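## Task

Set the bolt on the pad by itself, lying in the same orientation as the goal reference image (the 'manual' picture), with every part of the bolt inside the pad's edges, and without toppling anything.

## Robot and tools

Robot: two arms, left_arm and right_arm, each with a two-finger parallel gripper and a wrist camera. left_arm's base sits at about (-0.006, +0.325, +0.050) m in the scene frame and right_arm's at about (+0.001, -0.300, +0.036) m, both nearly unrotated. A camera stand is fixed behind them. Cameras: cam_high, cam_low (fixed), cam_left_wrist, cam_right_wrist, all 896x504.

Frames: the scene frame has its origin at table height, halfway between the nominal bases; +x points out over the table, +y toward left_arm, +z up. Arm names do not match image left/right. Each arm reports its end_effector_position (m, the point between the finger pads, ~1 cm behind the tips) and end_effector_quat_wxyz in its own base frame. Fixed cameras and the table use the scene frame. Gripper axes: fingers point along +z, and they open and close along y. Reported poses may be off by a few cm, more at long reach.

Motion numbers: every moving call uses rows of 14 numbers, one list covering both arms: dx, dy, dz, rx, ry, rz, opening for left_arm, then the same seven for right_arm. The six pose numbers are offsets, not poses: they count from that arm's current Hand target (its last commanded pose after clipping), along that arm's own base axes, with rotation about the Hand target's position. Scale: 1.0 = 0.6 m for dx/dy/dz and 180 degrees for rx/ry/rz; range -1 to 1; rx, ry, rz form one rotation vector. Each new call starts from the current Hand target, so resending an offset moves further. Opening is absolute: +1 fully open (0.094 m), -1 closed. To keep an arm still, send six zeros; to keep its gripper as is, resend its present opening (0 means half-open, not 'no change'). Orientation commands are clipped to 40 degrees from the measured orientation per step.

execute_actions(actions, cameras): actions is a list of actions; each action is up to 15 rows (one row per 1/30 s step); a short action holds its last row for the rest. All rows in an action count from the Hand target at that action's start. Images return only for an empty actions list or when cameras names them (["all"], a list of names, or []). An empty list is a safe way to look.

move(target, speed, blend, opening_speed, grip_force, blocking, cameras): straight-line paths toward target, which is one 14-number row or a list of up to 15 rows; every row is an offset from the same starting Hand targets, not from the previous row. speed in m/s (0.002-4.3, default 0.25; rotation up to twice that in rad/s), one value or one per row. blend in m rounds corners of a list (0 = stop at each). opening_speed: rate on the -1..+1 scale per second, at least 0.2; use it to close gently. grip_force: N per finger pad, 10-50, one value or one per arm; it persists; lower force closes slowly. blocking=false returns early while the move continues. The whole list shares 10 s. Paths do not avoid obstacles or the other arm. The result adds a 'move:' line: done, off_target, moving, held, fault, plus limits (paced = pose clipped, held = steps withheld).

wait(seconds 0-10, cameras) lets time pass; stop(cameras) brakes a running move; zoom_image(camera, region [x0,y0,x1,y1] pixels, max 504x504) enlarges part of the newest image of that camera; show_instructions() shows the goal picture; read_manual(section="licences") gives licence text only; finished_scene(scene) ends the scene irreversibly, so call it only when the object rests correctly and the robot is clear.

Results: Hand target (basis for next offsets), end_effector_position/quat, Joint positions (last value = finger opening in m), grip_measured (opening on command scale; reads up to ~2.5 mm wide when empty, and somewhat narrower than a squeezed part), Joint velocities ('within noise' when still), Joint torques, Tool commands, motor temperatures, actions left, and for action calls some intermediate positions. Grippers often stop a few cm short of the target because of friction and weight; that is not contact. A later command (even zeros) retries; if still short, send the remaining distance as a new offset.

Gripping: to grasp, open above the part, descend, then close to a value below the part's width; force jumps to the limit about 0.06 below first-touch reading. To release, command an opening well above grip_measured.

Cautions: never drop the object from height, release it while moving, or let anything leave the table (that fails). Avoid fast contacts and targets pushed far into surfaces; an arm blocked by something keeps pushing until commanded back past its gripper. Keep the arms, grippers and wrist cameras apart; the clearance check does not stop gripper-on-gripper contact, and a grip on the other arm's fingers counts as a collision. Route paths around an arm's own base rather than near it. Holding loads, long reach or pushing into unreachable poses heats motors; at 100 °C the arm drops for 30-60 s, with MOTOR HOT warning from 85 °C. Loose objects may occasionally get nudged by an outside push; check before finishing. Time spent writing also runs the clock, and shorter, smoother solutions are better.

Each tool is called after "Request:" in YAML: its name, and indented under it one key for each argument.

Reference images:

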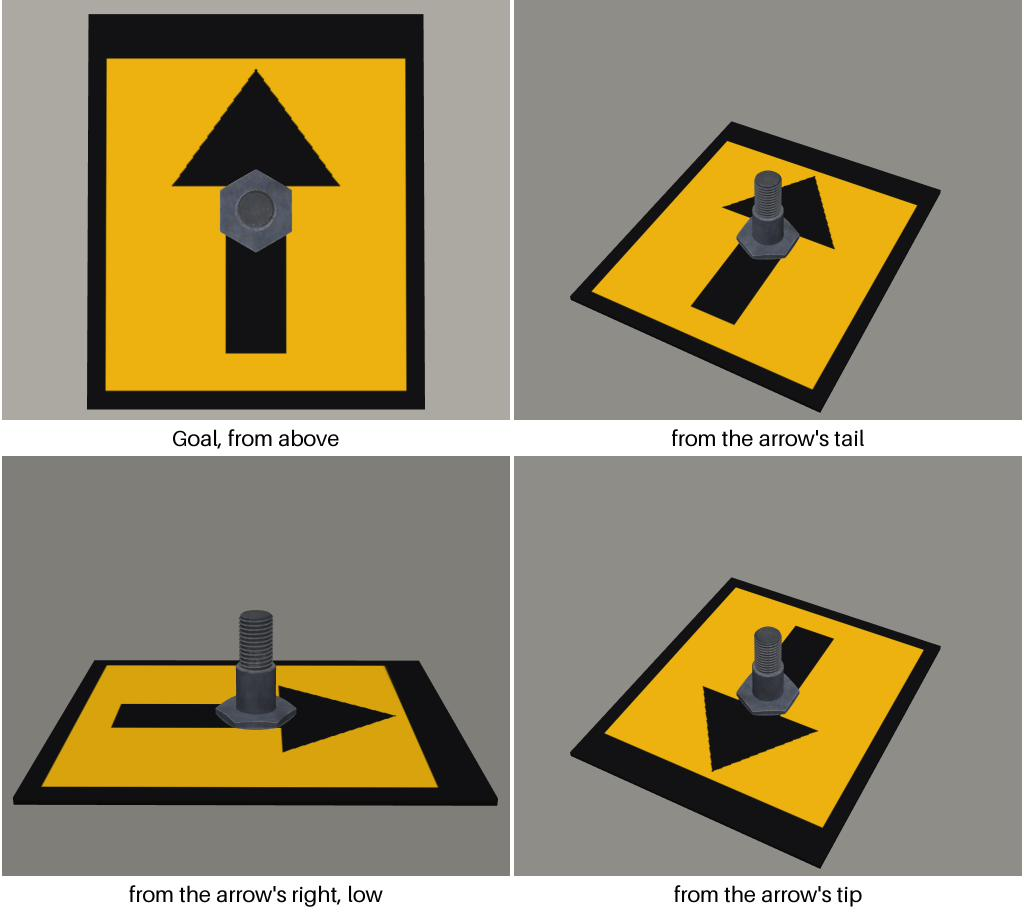

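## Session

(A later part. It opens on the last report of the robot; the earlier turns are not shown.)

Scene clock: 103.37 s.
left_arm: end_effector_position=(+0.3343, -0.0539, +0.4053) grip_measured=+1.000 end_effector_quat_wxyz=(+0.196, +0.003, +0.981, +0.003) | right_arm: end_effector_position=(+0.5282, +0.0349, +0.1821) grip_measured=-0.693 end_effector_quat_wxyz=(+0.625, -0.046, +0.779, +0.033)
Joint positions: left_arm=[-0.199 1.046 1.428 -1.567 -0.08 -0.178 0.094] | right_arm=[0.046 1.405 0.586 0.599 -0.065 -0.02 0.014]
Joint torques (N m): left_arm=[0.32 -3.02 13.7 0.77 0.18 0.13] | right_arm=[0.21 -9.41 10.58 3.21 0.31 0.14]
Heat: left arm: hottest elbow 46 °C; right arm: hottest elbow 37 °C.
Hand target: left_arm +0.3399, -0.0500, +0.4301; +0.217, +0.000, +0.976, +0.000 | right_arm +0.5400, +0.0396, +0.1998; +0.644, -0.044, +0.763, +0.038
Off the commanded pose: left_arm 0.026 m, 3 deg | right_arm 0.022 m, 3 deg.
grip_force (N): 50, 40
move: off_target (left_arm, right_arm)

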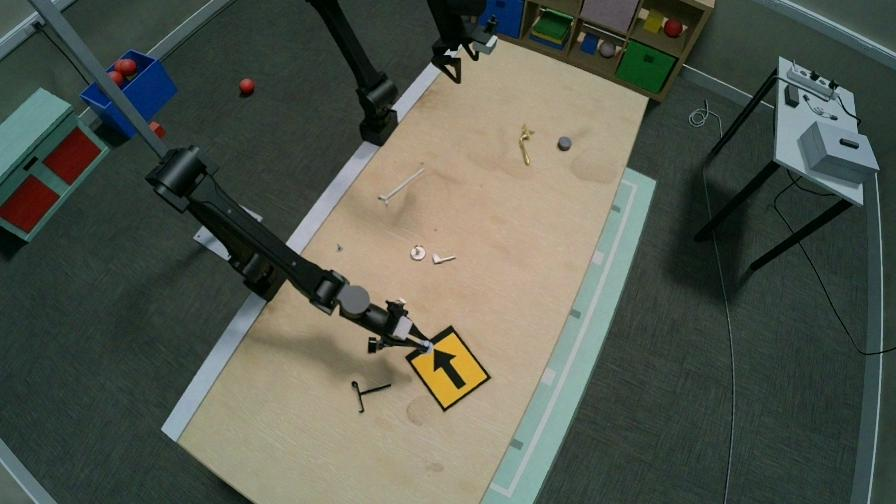

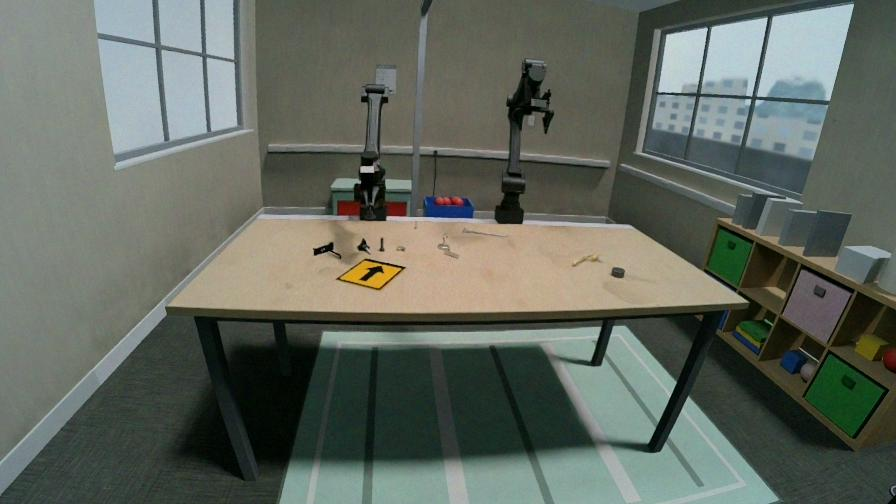

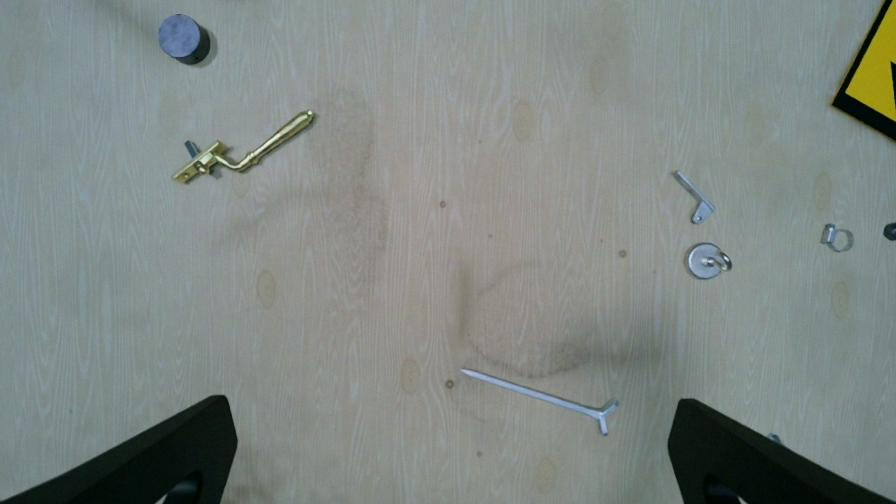

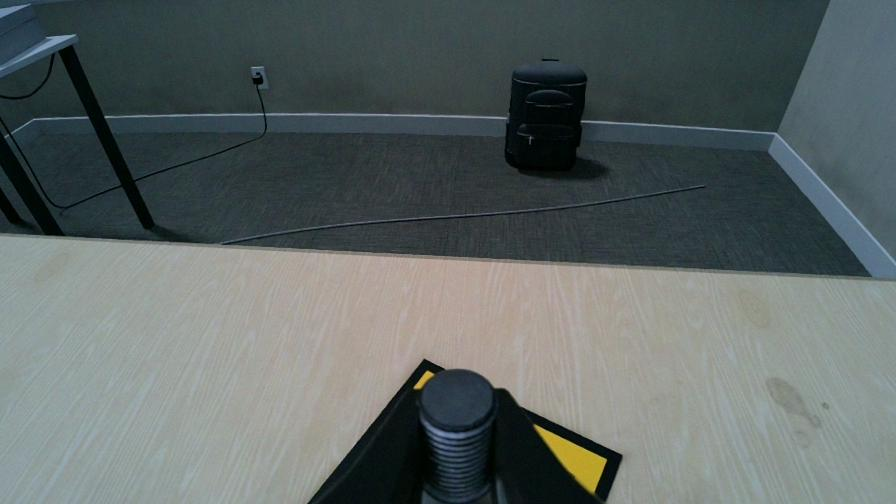

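Request:
move:
  target: [0,0,0,0,0,0,1, 0.163,-0.0157,-0.2,0.0019,-0.0166,0,-1]
  speed: 0.2
  cameras: ["all"]

Request:
zoom_image:
  camera: "cam_low"
  region: [320, 200, 440, 300]

Request:
zoom_image:
  camera: "cam_high"
  region: [360, 280, 520, 420]

Scene clock: 114.93 s.
left_arm: end_effector_position=(+0.3343, -0.0539, +0.4053) grip_measured=+1.000 end_effector_quat_wxyz=(+0.196, +0.003, +0.981, +0.003) | right_arm: end_effector_position=(+0.6229, +0.0339, +0.0600) grip_measured=-0.693 end_effector_quat_wxyz=(+0.641, -0.048, +0.765, +0.037)
Joint positions: left_arm=[-0.199 1.046 1.428 -1.567 -0.08 -0.178 0.094] | right_arm=[0.03 1.962 0.798 0.986 -0.089 -0.02 0.014]
Joint torques (N m): left_arm=[0.21 -3.08 13.67 0.79 0.19 0.13] | right_arm=[-1.14 -14.8 8.44 3.25 -0.07 0.13]
Heat: left arm: hottest elbow 46 °C; right arm: hottest elbow 38 °C.
Hand target: left_arm +0.3399, -0.0500, +0.4301; +0.217, +0.000, +0.976, +0.000 | right_arm +0.6379, +0.0303, +0.0800; +0.664, -0.043, +0.745, +0.039
Off the commanded pose: left_arm 0.026 m, 3 deg | right_arm 0.025 m, 4 deg.
grip_force (N): 50, 40
move: off_target (left_arm, right_arm)

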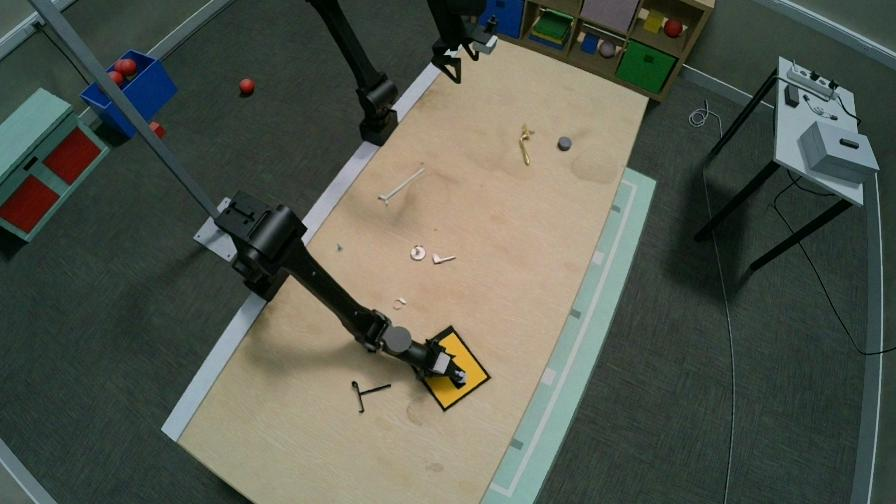

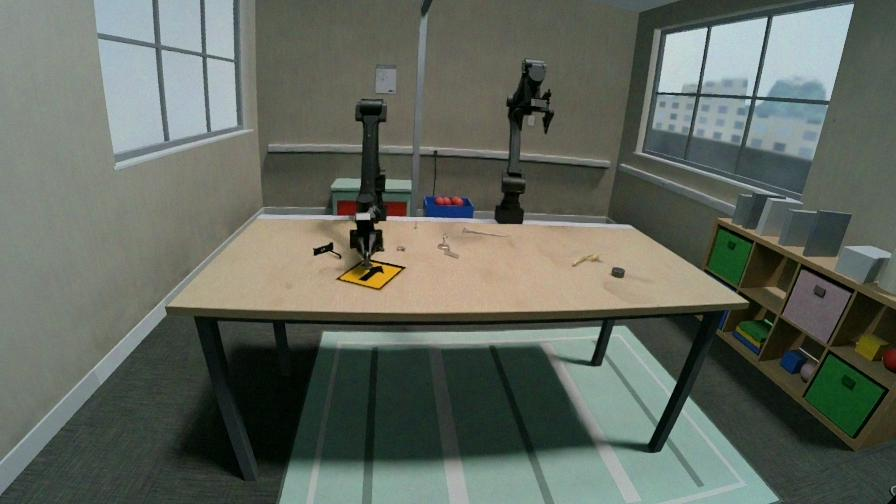

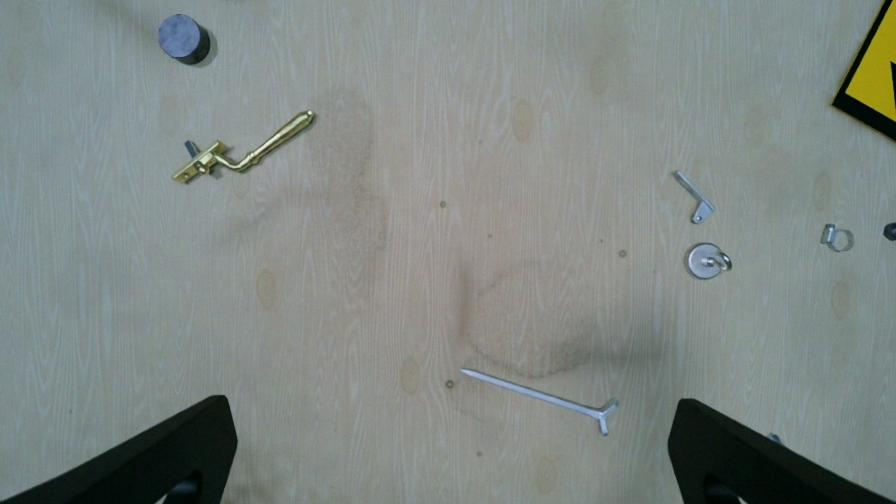

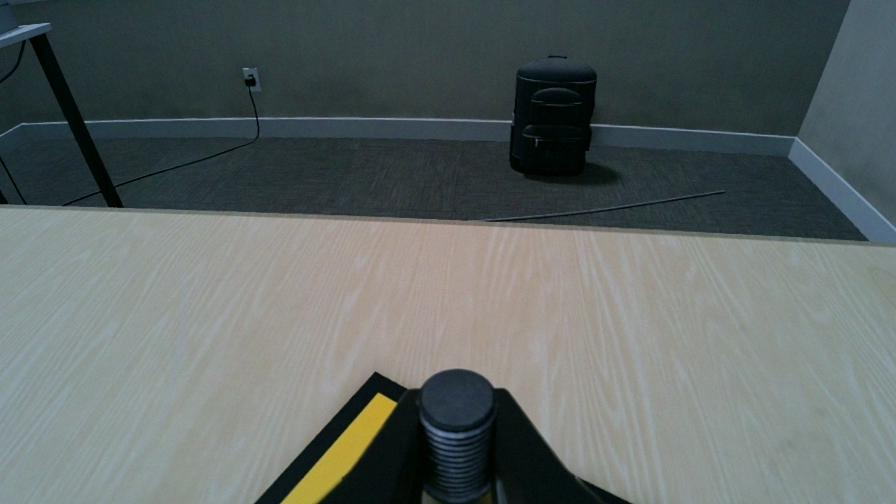

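Scaled by 4.200 from the camera's 896x504 image, which has a finer 1280x720 frame.

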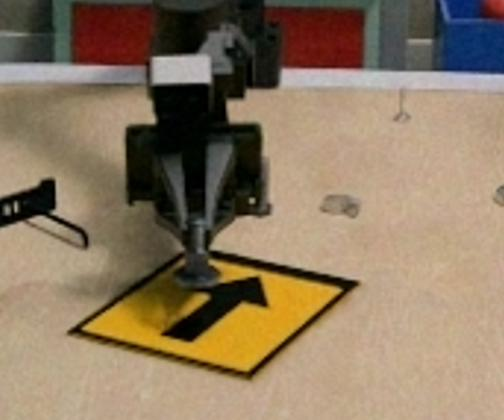

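Scaled by 3.150 from the camera's 896x504 image, which has a finer 1280x720 frame.

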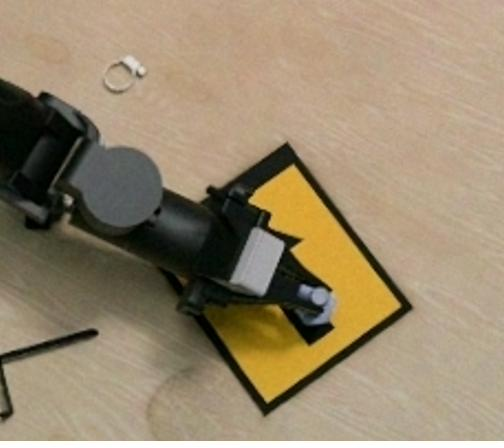

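Request:
zoom_image:
  camera: "cam_right_wrist"
  region: [360, 340, 560, 504]

Scaled by 2.520 from the camera's 896x504 image, which has a finer 1280x720 frame.

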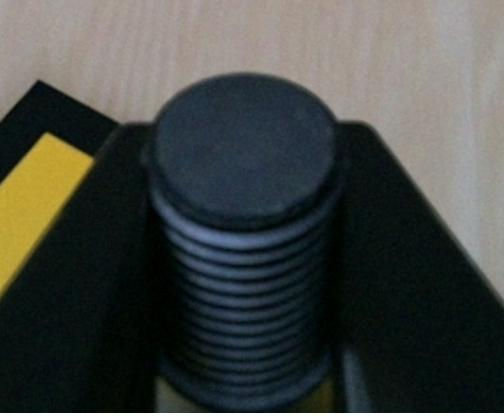

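Request:
move:
  target: [0,0,0,0,0,0,1, 0,-0.003,-0.05,0,0,0,-1]
  speed: 0.08
  cameras: ["cam_low","cam_high"]

Request:
zoom_image:
  camera: "cam_low"
  region: [320, 220, 420, 300]

Request:
zoom_image:
  camera: "cam_high"
  region: [360, 280, 520, 420]

Scene clock: 127.40 s.
left_arm: end_effector_position=(+0.3343, -0.0539, +0.4053) grip_measured=+1.000 end_effector_quat_wxyz=(+0.196, +0.003, +0.981, +0.003) | right_arm: end_effector_position=(+0.6239, +0.0329, +0.0327) grip_measured=-0.693 end_effector_quat_wxyz=(+0.642, -0.048, +0.764, +0.038)
Joint positions: left_arm=[-0.199 1.046 1.428 -1.567 -0.08 -0.178 0.094] | right_arm=[0.028 2.045 0.81 1.061 -0.093 -0.02 0.014]
Joint torques (N m): left_arm=[0.26 -3.19 13.68 0.76 0.18 0.14] | right_arm=[-1.26 -14.97 7.73 3.36 -0.09 0.12]
Heat: left arm: hottest elbow 47 °C; right arm: hottest elbow 37 °C.
Hand target: left_arm +0.3399, -0.0500, +0.4301; +0.217, +0.000, +0.976, +0.000 | right_arm +0.6378, +0.0284, +0.0500; +0.664, -0.043, +0.745, +0.039
Off the commanded pose: left_arm 0.026 m, 3 deg | right_arm 0.023 m, 3 deg.
grip_force (N): 50, 40
move: off_target (left_arm, right_arm)
Images, in order (width x height): cam_high 896x504, cam_low 896x504.

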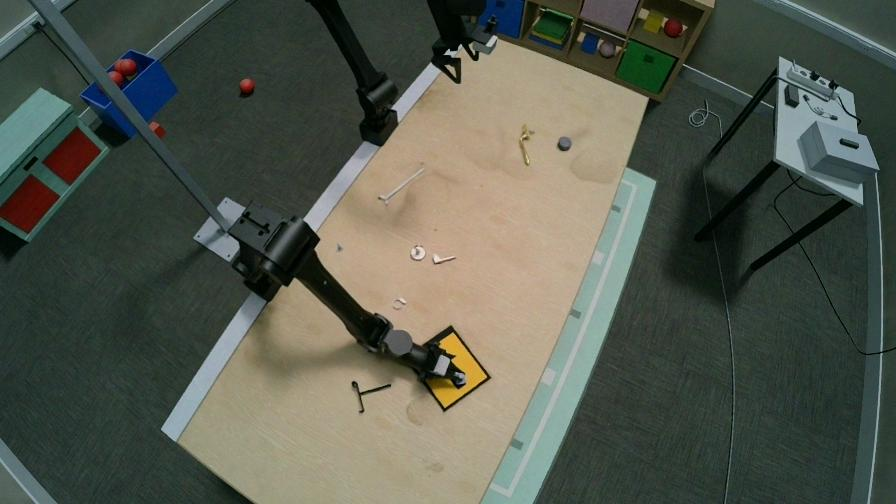

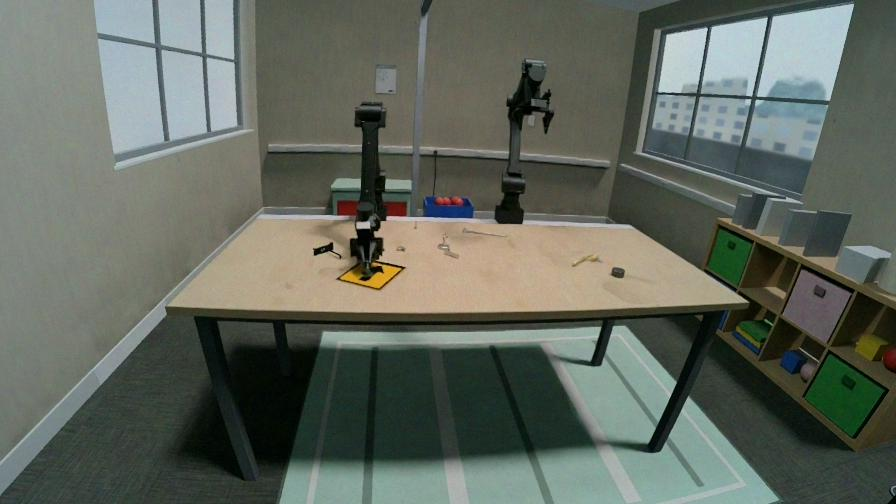

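Scaled by 5.040 from the camera's 896x504 image, which has a finer 1280x720 frame.

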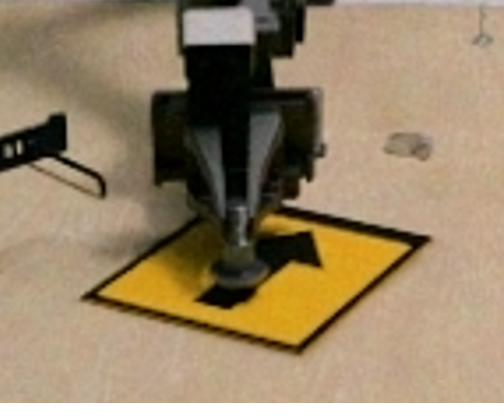

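Scaled by 3.150 from the camera's 896x504 image, which has a finer 1280x720 frame.

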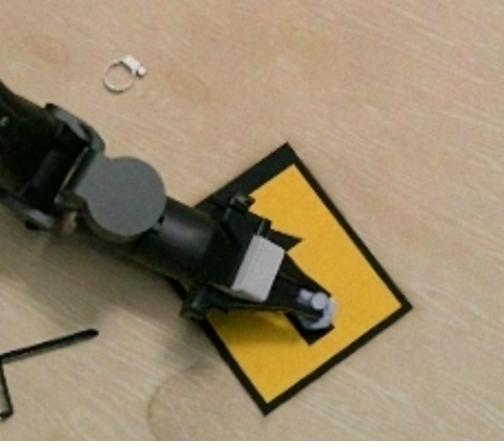

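Request:
move:
  target: [0,0,0,0,0,0,1, 0,0,-0.02,0,0,0,-1]
  speed: 0.03

Request:
move:
  target: [0,0,0,0,0,0,1, 0,0,-0.012,0,0,0,-1]
  speed: 0.03
  cameras: ["cam_low","cam_right_wrist"]

Request:
zoom_image:
  camera: "cam_low"
  region: [320, 220, 420, 300]

Scene clock: 129.70 s.
left_arm: end_effector_position=(+0.3343, -0.0539, +0.4053) grip_measured=+1.000 end_effector_quat_wxyz=(+0.196, +0.003, +0.981, +0.003) | right_arm: end_effector_position=(+0.6243, +0.0329, +0.0231) grip_measured=-0.693 end_effector_quat_wxyz=(+0.643, -0.048, +0.763, +0.038)
Joint positions: left_arm=[-0.199 1.046 1.428 -1.567 -0.08 -0.178 0.094] | right_arm=[0.028 2.076 0.815 1.089 -0.093 -0.02 0.014]
Joint torques (N m): left_arm=[0.26 -3.08 13.68 0.77 0.19 0.14] | right_arm=[-1.08 -15.03 7.45 3.3 -0.08 0.1]
Heat: left arm: hottest elbow 47 °C; right arm: hottest elbow 37 °C.
Hand target: left_arm +0.3399, -0.0500, +0.4301; +0.217, +0.000, +0.976, +0.000 | right_arm +0.6379, +0.0284, +0.0380; +0.664, -0.043, +0.745, +0.039
Off the commanded pose: left_arm 0.026 m, 3 deg | right_arm 0.021 m, 3 deg.
grip_force (N): 50, 40
move: off_target (left_arm, right_arm)

Scene clock: 130.53 s.
left_arm: end_effector_position=(+0.3343, -0.0539, +0.4053) grip_measured=+1.000 end_effector_quat_wxyz=(+0.196, +0.003, +0.981, +0.003) | right_arm: end_effector_position=(+0.6256, +0.0330, +0.0191) grip_measured=-0.693 end_effector_quat_wxyz=(+0.646, -0.048, +0.761, +0.038)
Joint positions: left_arm=[-0.199 1.046 1.428 -1.567 -0.08 -0.178 0.094] | right_arm=[0.028 2.093 0.821 1.106 -0.093 -0.02 0.014]
Joint torques (N m): left_arm=[0.26 -3.08 13.7 0.8 0.18 0.13] | right_arm=[-1.32 -14.8 7.2 3.29 -0.04 0.13]
Heat: left arm: hottest elbow 47 °C; right arm: hottest elbow 37 °C.
Hand target: left_arm +0.3399, -0.0500, +0.4301; +0.217, +0.000, +0.976, +0.000 | right_arm +0.6379, +0.0284, +0.0308; +0.664, -0.043, +0.745, +0.039
Off the commanded pose: left_arm 0.026 m, 3 deg | right_arm 0.018 m, 3 deg.
grip_force (N): 50, 40
move: off_target (left_arm, right_arm)
Images, in order (width x height): cam_low 896x504, cam_right_wrist 896x504.

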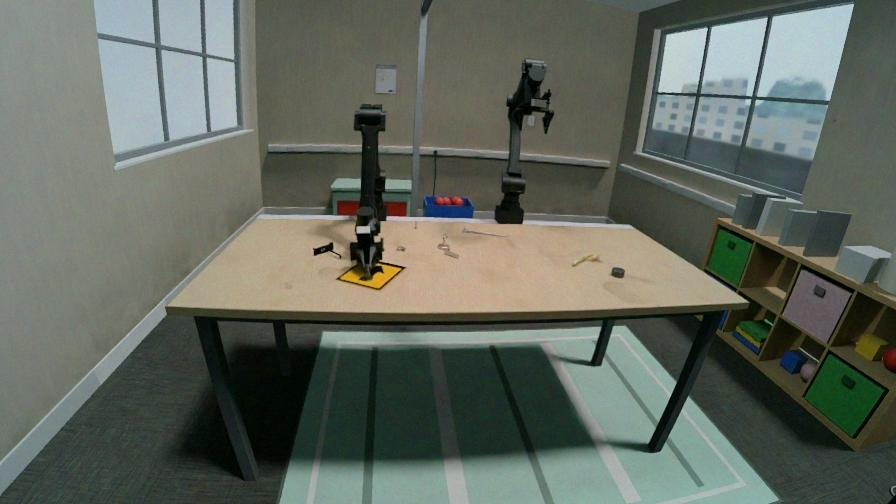

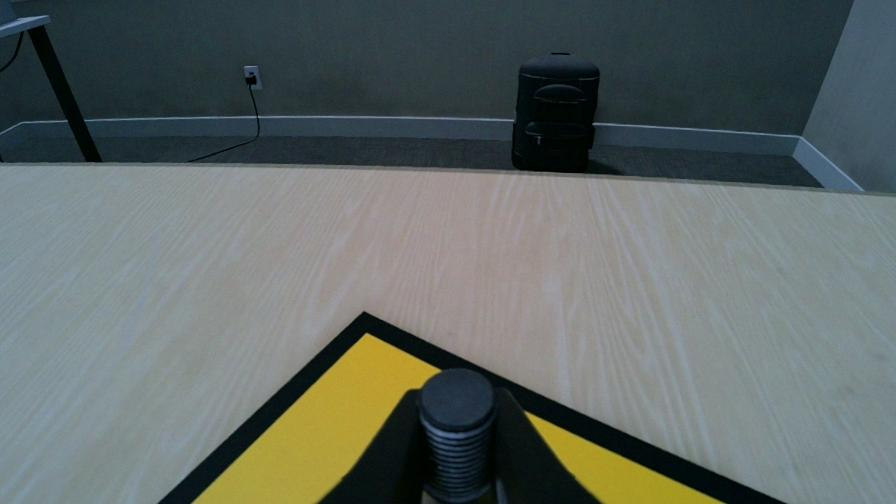

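Scaled by 5.040 from the camera's 896x504 image, which has a finer 1280x720 frame.

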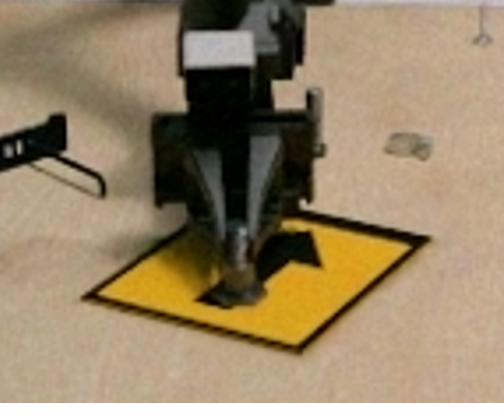

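Request:
move:
  target: [0,0,0,0,0,0,1, 0,0,-0.012,0,0,0,-1]
  speed: 0.03
  cameras: ["cam_low"]

Request:
zoom_image:
  camera: "cam_low"
  region: [340, 240, 400, 290]

Scene clock: 133.63 s.
left_arm: end_effector_position=(+0.3343, -0.0539, +0.4053) grip_measured=+1.000 end_effector_quat_wxyz=(+0.196, +0.003, +0.981, +0.003) | right_arm: end_effector_position=(+0.6282, +0.0330, +0.0186) grip_measured=-0.693 end_effector_quat_wxyz=(+0.652, -0.048, +0.756, +0.038)
Joint positions: left_arm=[-0.199 1.046 1.428 -1.567 -0.08 -0.178 0.094] | right_arm=[0.028 2.108 0.83 1.129 -0.093 -0.02 0.014]
Joint torques (N m): left_arm=[0.21 -3.14 13.71 0.76 0.19 0.13] | right_arm=[-1.32 -14.39 6.89 3 -0.08 0.11]
Heat: left arm: hottest elbow 47 °C; right arm: hottest elbow 37 °C.
Hand target: left_arm +0.3399, -0.0500, +0.4301; +0.217, +0.000, +0.976, +0.000 | right_arm +0.6379, +0.0284, +0.0237; +0.664, -0.043, +0.745, +0.039
Off the commanded pose: left_arm 0.026 m, 3 deg | right_arm 0.012 m, 2 deg.
grip_force (N): 50, 40
move: off_target (left_arm, right_arm)
Images, in order (width x height): cam_low 896x504.

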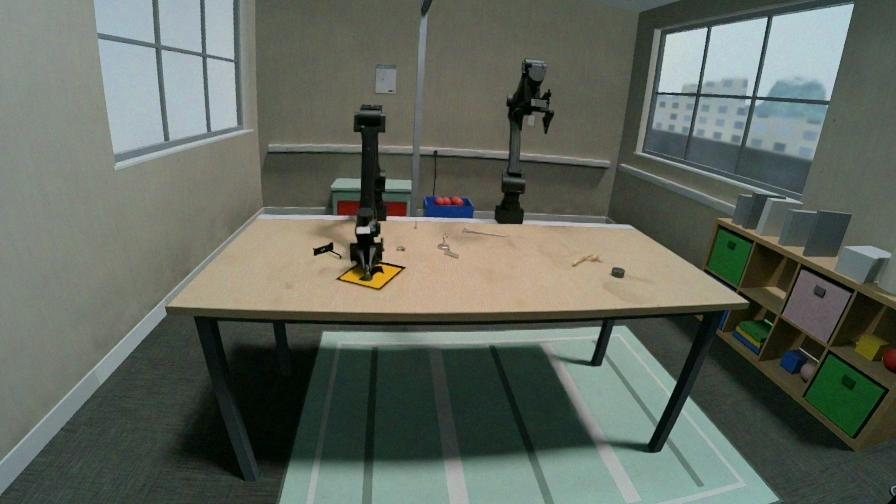

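Scaled by 8.400 from the camera's 896x504 image, which has a finer 1280x720 frame.

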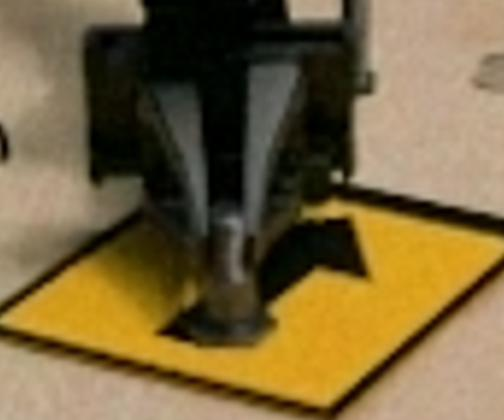

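Request:
move:
  target: [0,0,0,0,0,0,1, -0.006,0.004,0,-0.0016,0.0145,0,-1]
  speed: 0.03
  cameras: ["cam_low","cam_right_wrist"]

Request:
zoom_image:
  camera: "cam_low"
  region: [340, 240, 400, 290]

Request:
zoom_image:
  camera: "cam_right_wrist"
  region: [360, 340, 560, 504]

Scene clock: 137.97 s.
left_arm: end_effector_position=(+0.3343, -0.0539, +0.4053) grip_measured=+1.000 end_effector_quat_wxyz=(+0.196, +0.003, +0.981, +0.003) | right_arm: end_effector_position=(+0.6281, +0.0330, +0.0175) grip_measured=-0.693 end_effector_quat_wxyz=(+0.646, -0.048, +0.761, +0.038)
Joint positions: left_arm=[-0.199 1.046 1.428 -1.567 -0.08 -0.178 0.094] | right_arm=[0.028 2.101 0.83 1.107 -0.093 -0.02 0.014]
Joint torques (N m): left_arm=[0.09 -3.08 13.71 0.8 0.18 0.13] | right_arm=[-0.91 -16.62 5.94 1.26 0.2 0.11]
Heat: left arm: hottest elbow 47 °C; right arm: hottest elbow 37 °C.
Hand target: left_arm +0.3399, -0.0500, +0.4301; +0.217, +0.000, +0.976, +0.000 | right_arm +0.6343, +0.0308, +0.0237; +0.647, -0.044, +0.760, +0.038
Off the commanded pose: left_arm 0.026 m, 3 deg | right_arm 0.009 m, 0 deg.
grip_force (N): 50, 40
move: off_target (left_arm)
Images, in order (width x height): cam_low 896x504, cam_right_wrist 896x504.

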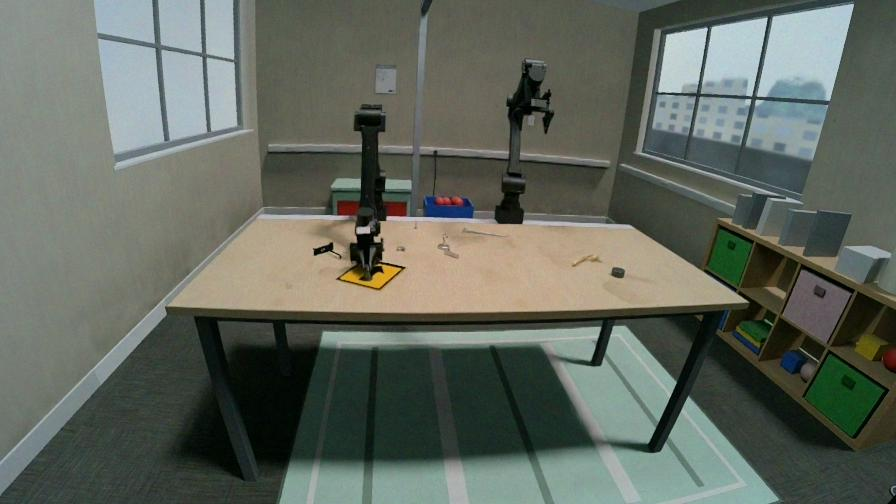

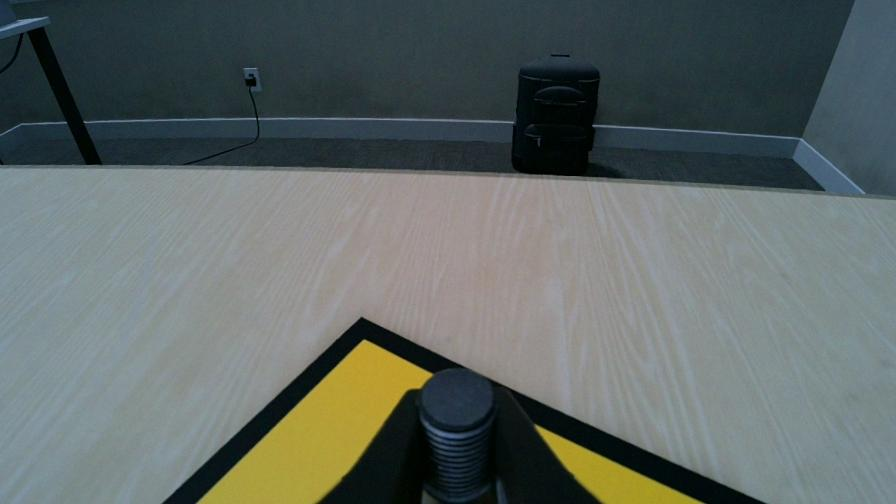

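Scaled by 8.400 from the camera's 896x504 image, which has a finer 1280x720 frame.

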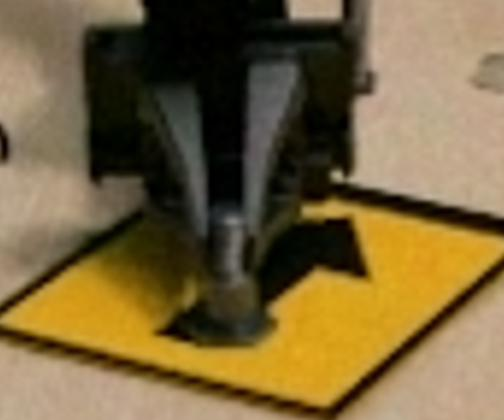

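Scaled by 2.520 from the camera's 896x504 image, which has a finer 1280x720 frame.

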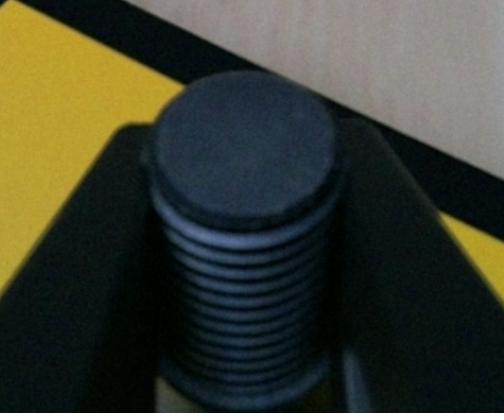

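Request:
move:
  target: [0,0,0,0,0,0,1, 0,0,0,0,0,0,-0.1]
  speed: 0.03
  opening_speed: 0.3
  cameras: ["cam_low","cam_right_wrist"]

Request:
zoom_image:
  camera: "cam_low"
  region: [340, 240, 400, 290]

Scene clock: 143.40 s.
left_arm: end_effector_position=(+0.3343, -0.0539, +0.4053) grip_measured=+1.000 end_effector_quat_wxyz=(+0.196, +0.003, +0.981, +0.003) | right_arm: end_effector_position=(+0.6276, +0.0330, +0.0144) grip_measured=-0.103 end_effector_quat_wxyz=(+0.641, -0.048, +0.765, +0.038)
Joint positions: left_arm=[-0.199 1.046 1.428 -1.567 -0.08 -0.178 0.094] | right_arm=[0.028 2.101 0.83 1.094 -0.092 -0.02 0.042]
Joint torques (N m): left_arm=[0.26 -2.96 13.72 0.8 0.18 0.15] | right_arm=[-0.91 -16.5 5.83 1.76 0.2 0.1]
Heat: left arm: hottest elbow 47 °C; right arm: hottest elbow 37 °C.
Hand target: left_arm +0.3399, -0.0500, +0.4301; +0.217, +0.000, +0.976, +0.000 | right_arm +0.6343, +0.0308, +0.0236; +0.647, -0.044, +0.760, +0.038
Off the commanded pose: left_arm 0.026 m, 3 deg | right_arm 0.012 m, 1 deg.
grip_force (N): 50, 40
move: off_target (left_arm, right_arm)
Images, in order (width x height): cam_low 896x504, cam_right_wrist 896x504.

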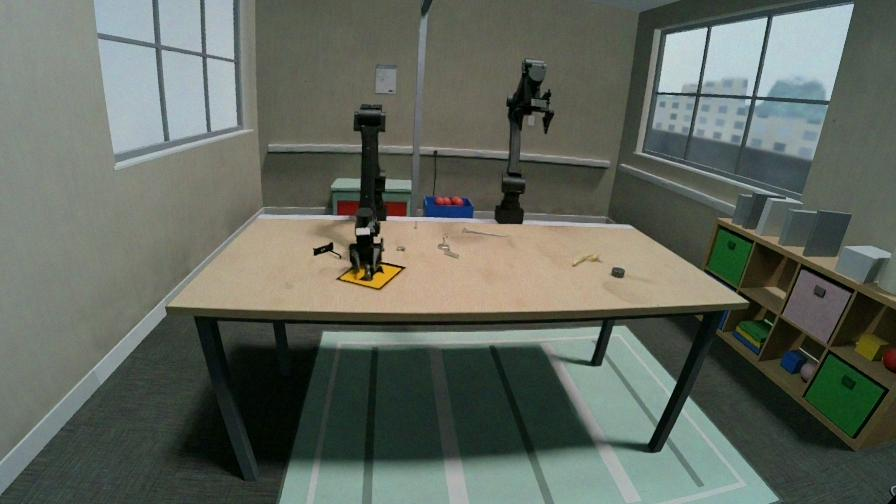

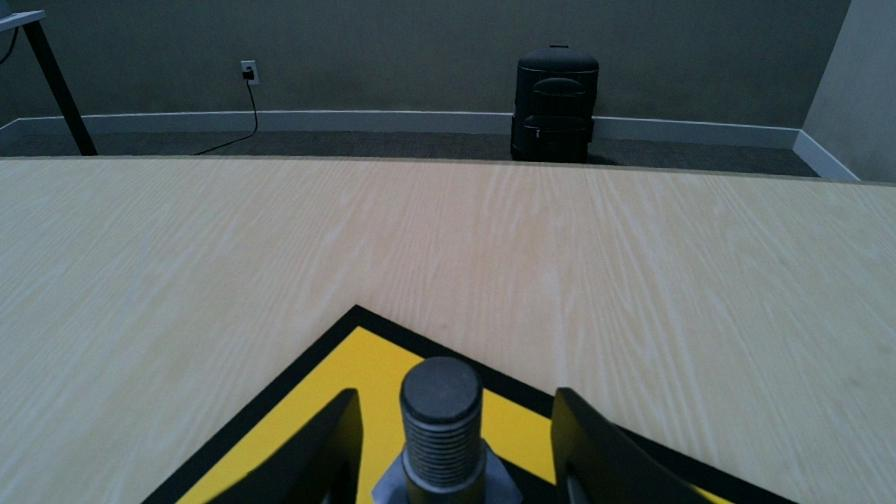

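Scaled by 8.400 from the camera's 896x504 image, which has a finer 1280x720 frame.

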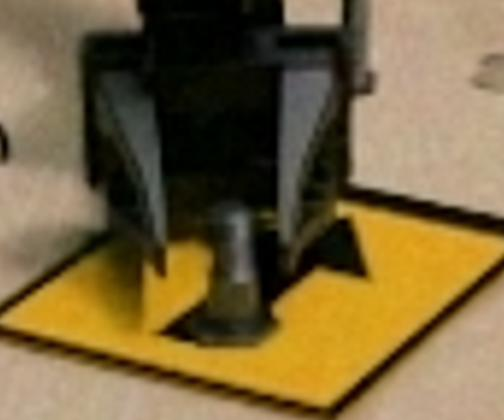

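Request:
move:
  target: [0,0,0,0,0,0,1, -0.004,0,0.22,0,0,0,-0.1]
  speed: 0.08
  cameras: ["cam_low","cam_high","cam_right_wrist"]

Request:
zoom_image:
  camera: "cam_low"
  region: [320, 220, 420, 300]

Request:
zoom_image:
  camera: "cam_high"
  region: [360, 280, 520, 420]

Scene clock: 150.27 s.
left_arm: end_effector_position=(+0.3343, -0.0539, +0.4053) grip_measured=+1.000 end_effector_quat_wxyz=(+0.196, +0.003, +0.981, +0.003) | right_arm: end_effector_position=(+0.6269, +0.0329, +0.1365) grip_measured=-0.102 end_effector_quat_wxyz=(+0.636, -0.048, +0.770, +0.038)
Joint positions: left_arm=[-0.199 1.046 1.428 -1.567 -0.08 -0.178 0.094] | right_arm=[0.028 1.753 0.82 0.742 -0.092 -0.02 0.042]
Joint torques (N m): left_arm=[0.21 -2.96 13.7 0.77 0.17 0.14] | right_arm=[-0.56 -16.03 8.55 1.73 0.24 0.09]
Heat: left arm: hottest elbow 48 °C; right arm: hottest elbow 37 °C.
Hand target: left_arm +0.3399, -0.0500, +0.4301; +0.217, +0.000, +0.976, +0.000 | right_arm +0.6319, +0.0308, +0.1556; +0.647, -0.044, +0.760, +0.038
Off the commanded pose: left_arm 0.026 m, 3 deg | right_arm 0.020 m, 2 deg.
grip_force (N): 50, 40
move: off_target (left_arm, right_arm)
Images, in order (width x height): cam_high 896x504, cam_low 896x504, cam_right_wrist 896x504.

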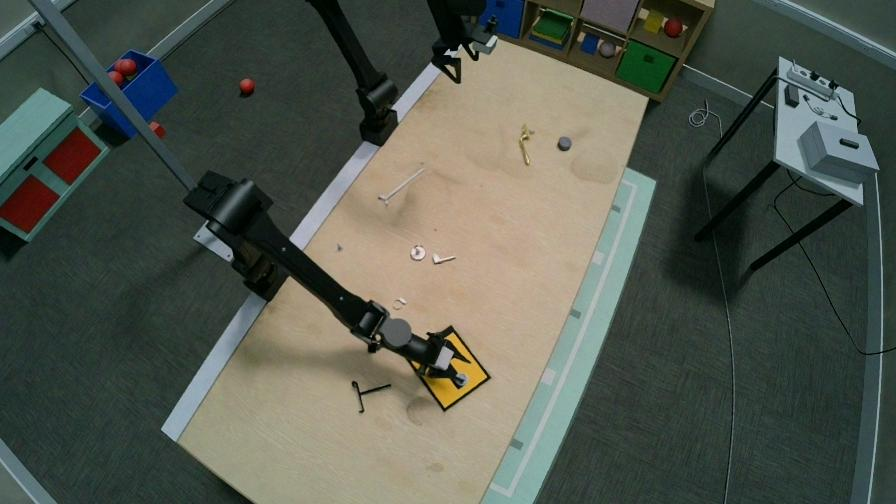

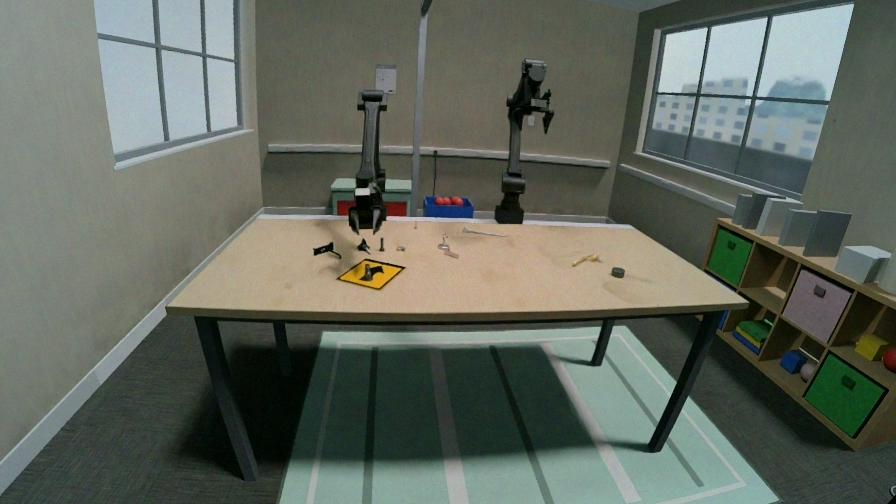

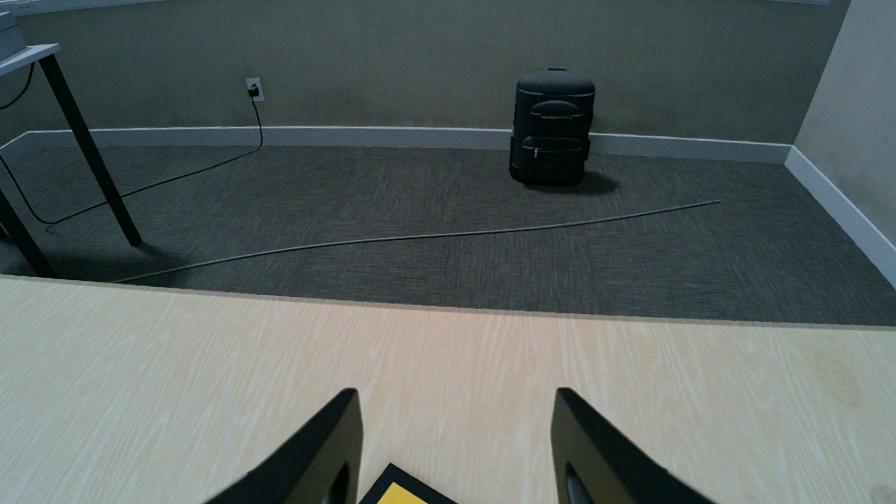

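Scaled by 5.040 from the camera's 896x504 image, which has a finer 1280x720 frame.

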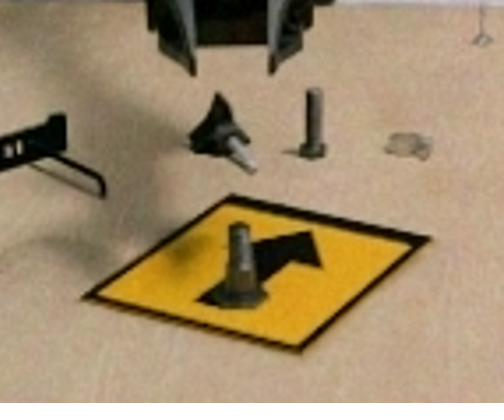

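Scaled by 3.150 from the camera's 896x504 image, which has a finer 1280x720 frame.

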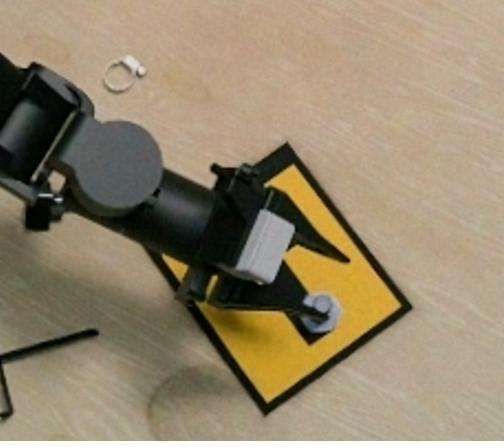

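Request:
finished_scene:
  scene: 2

The scene is finished: the task was done.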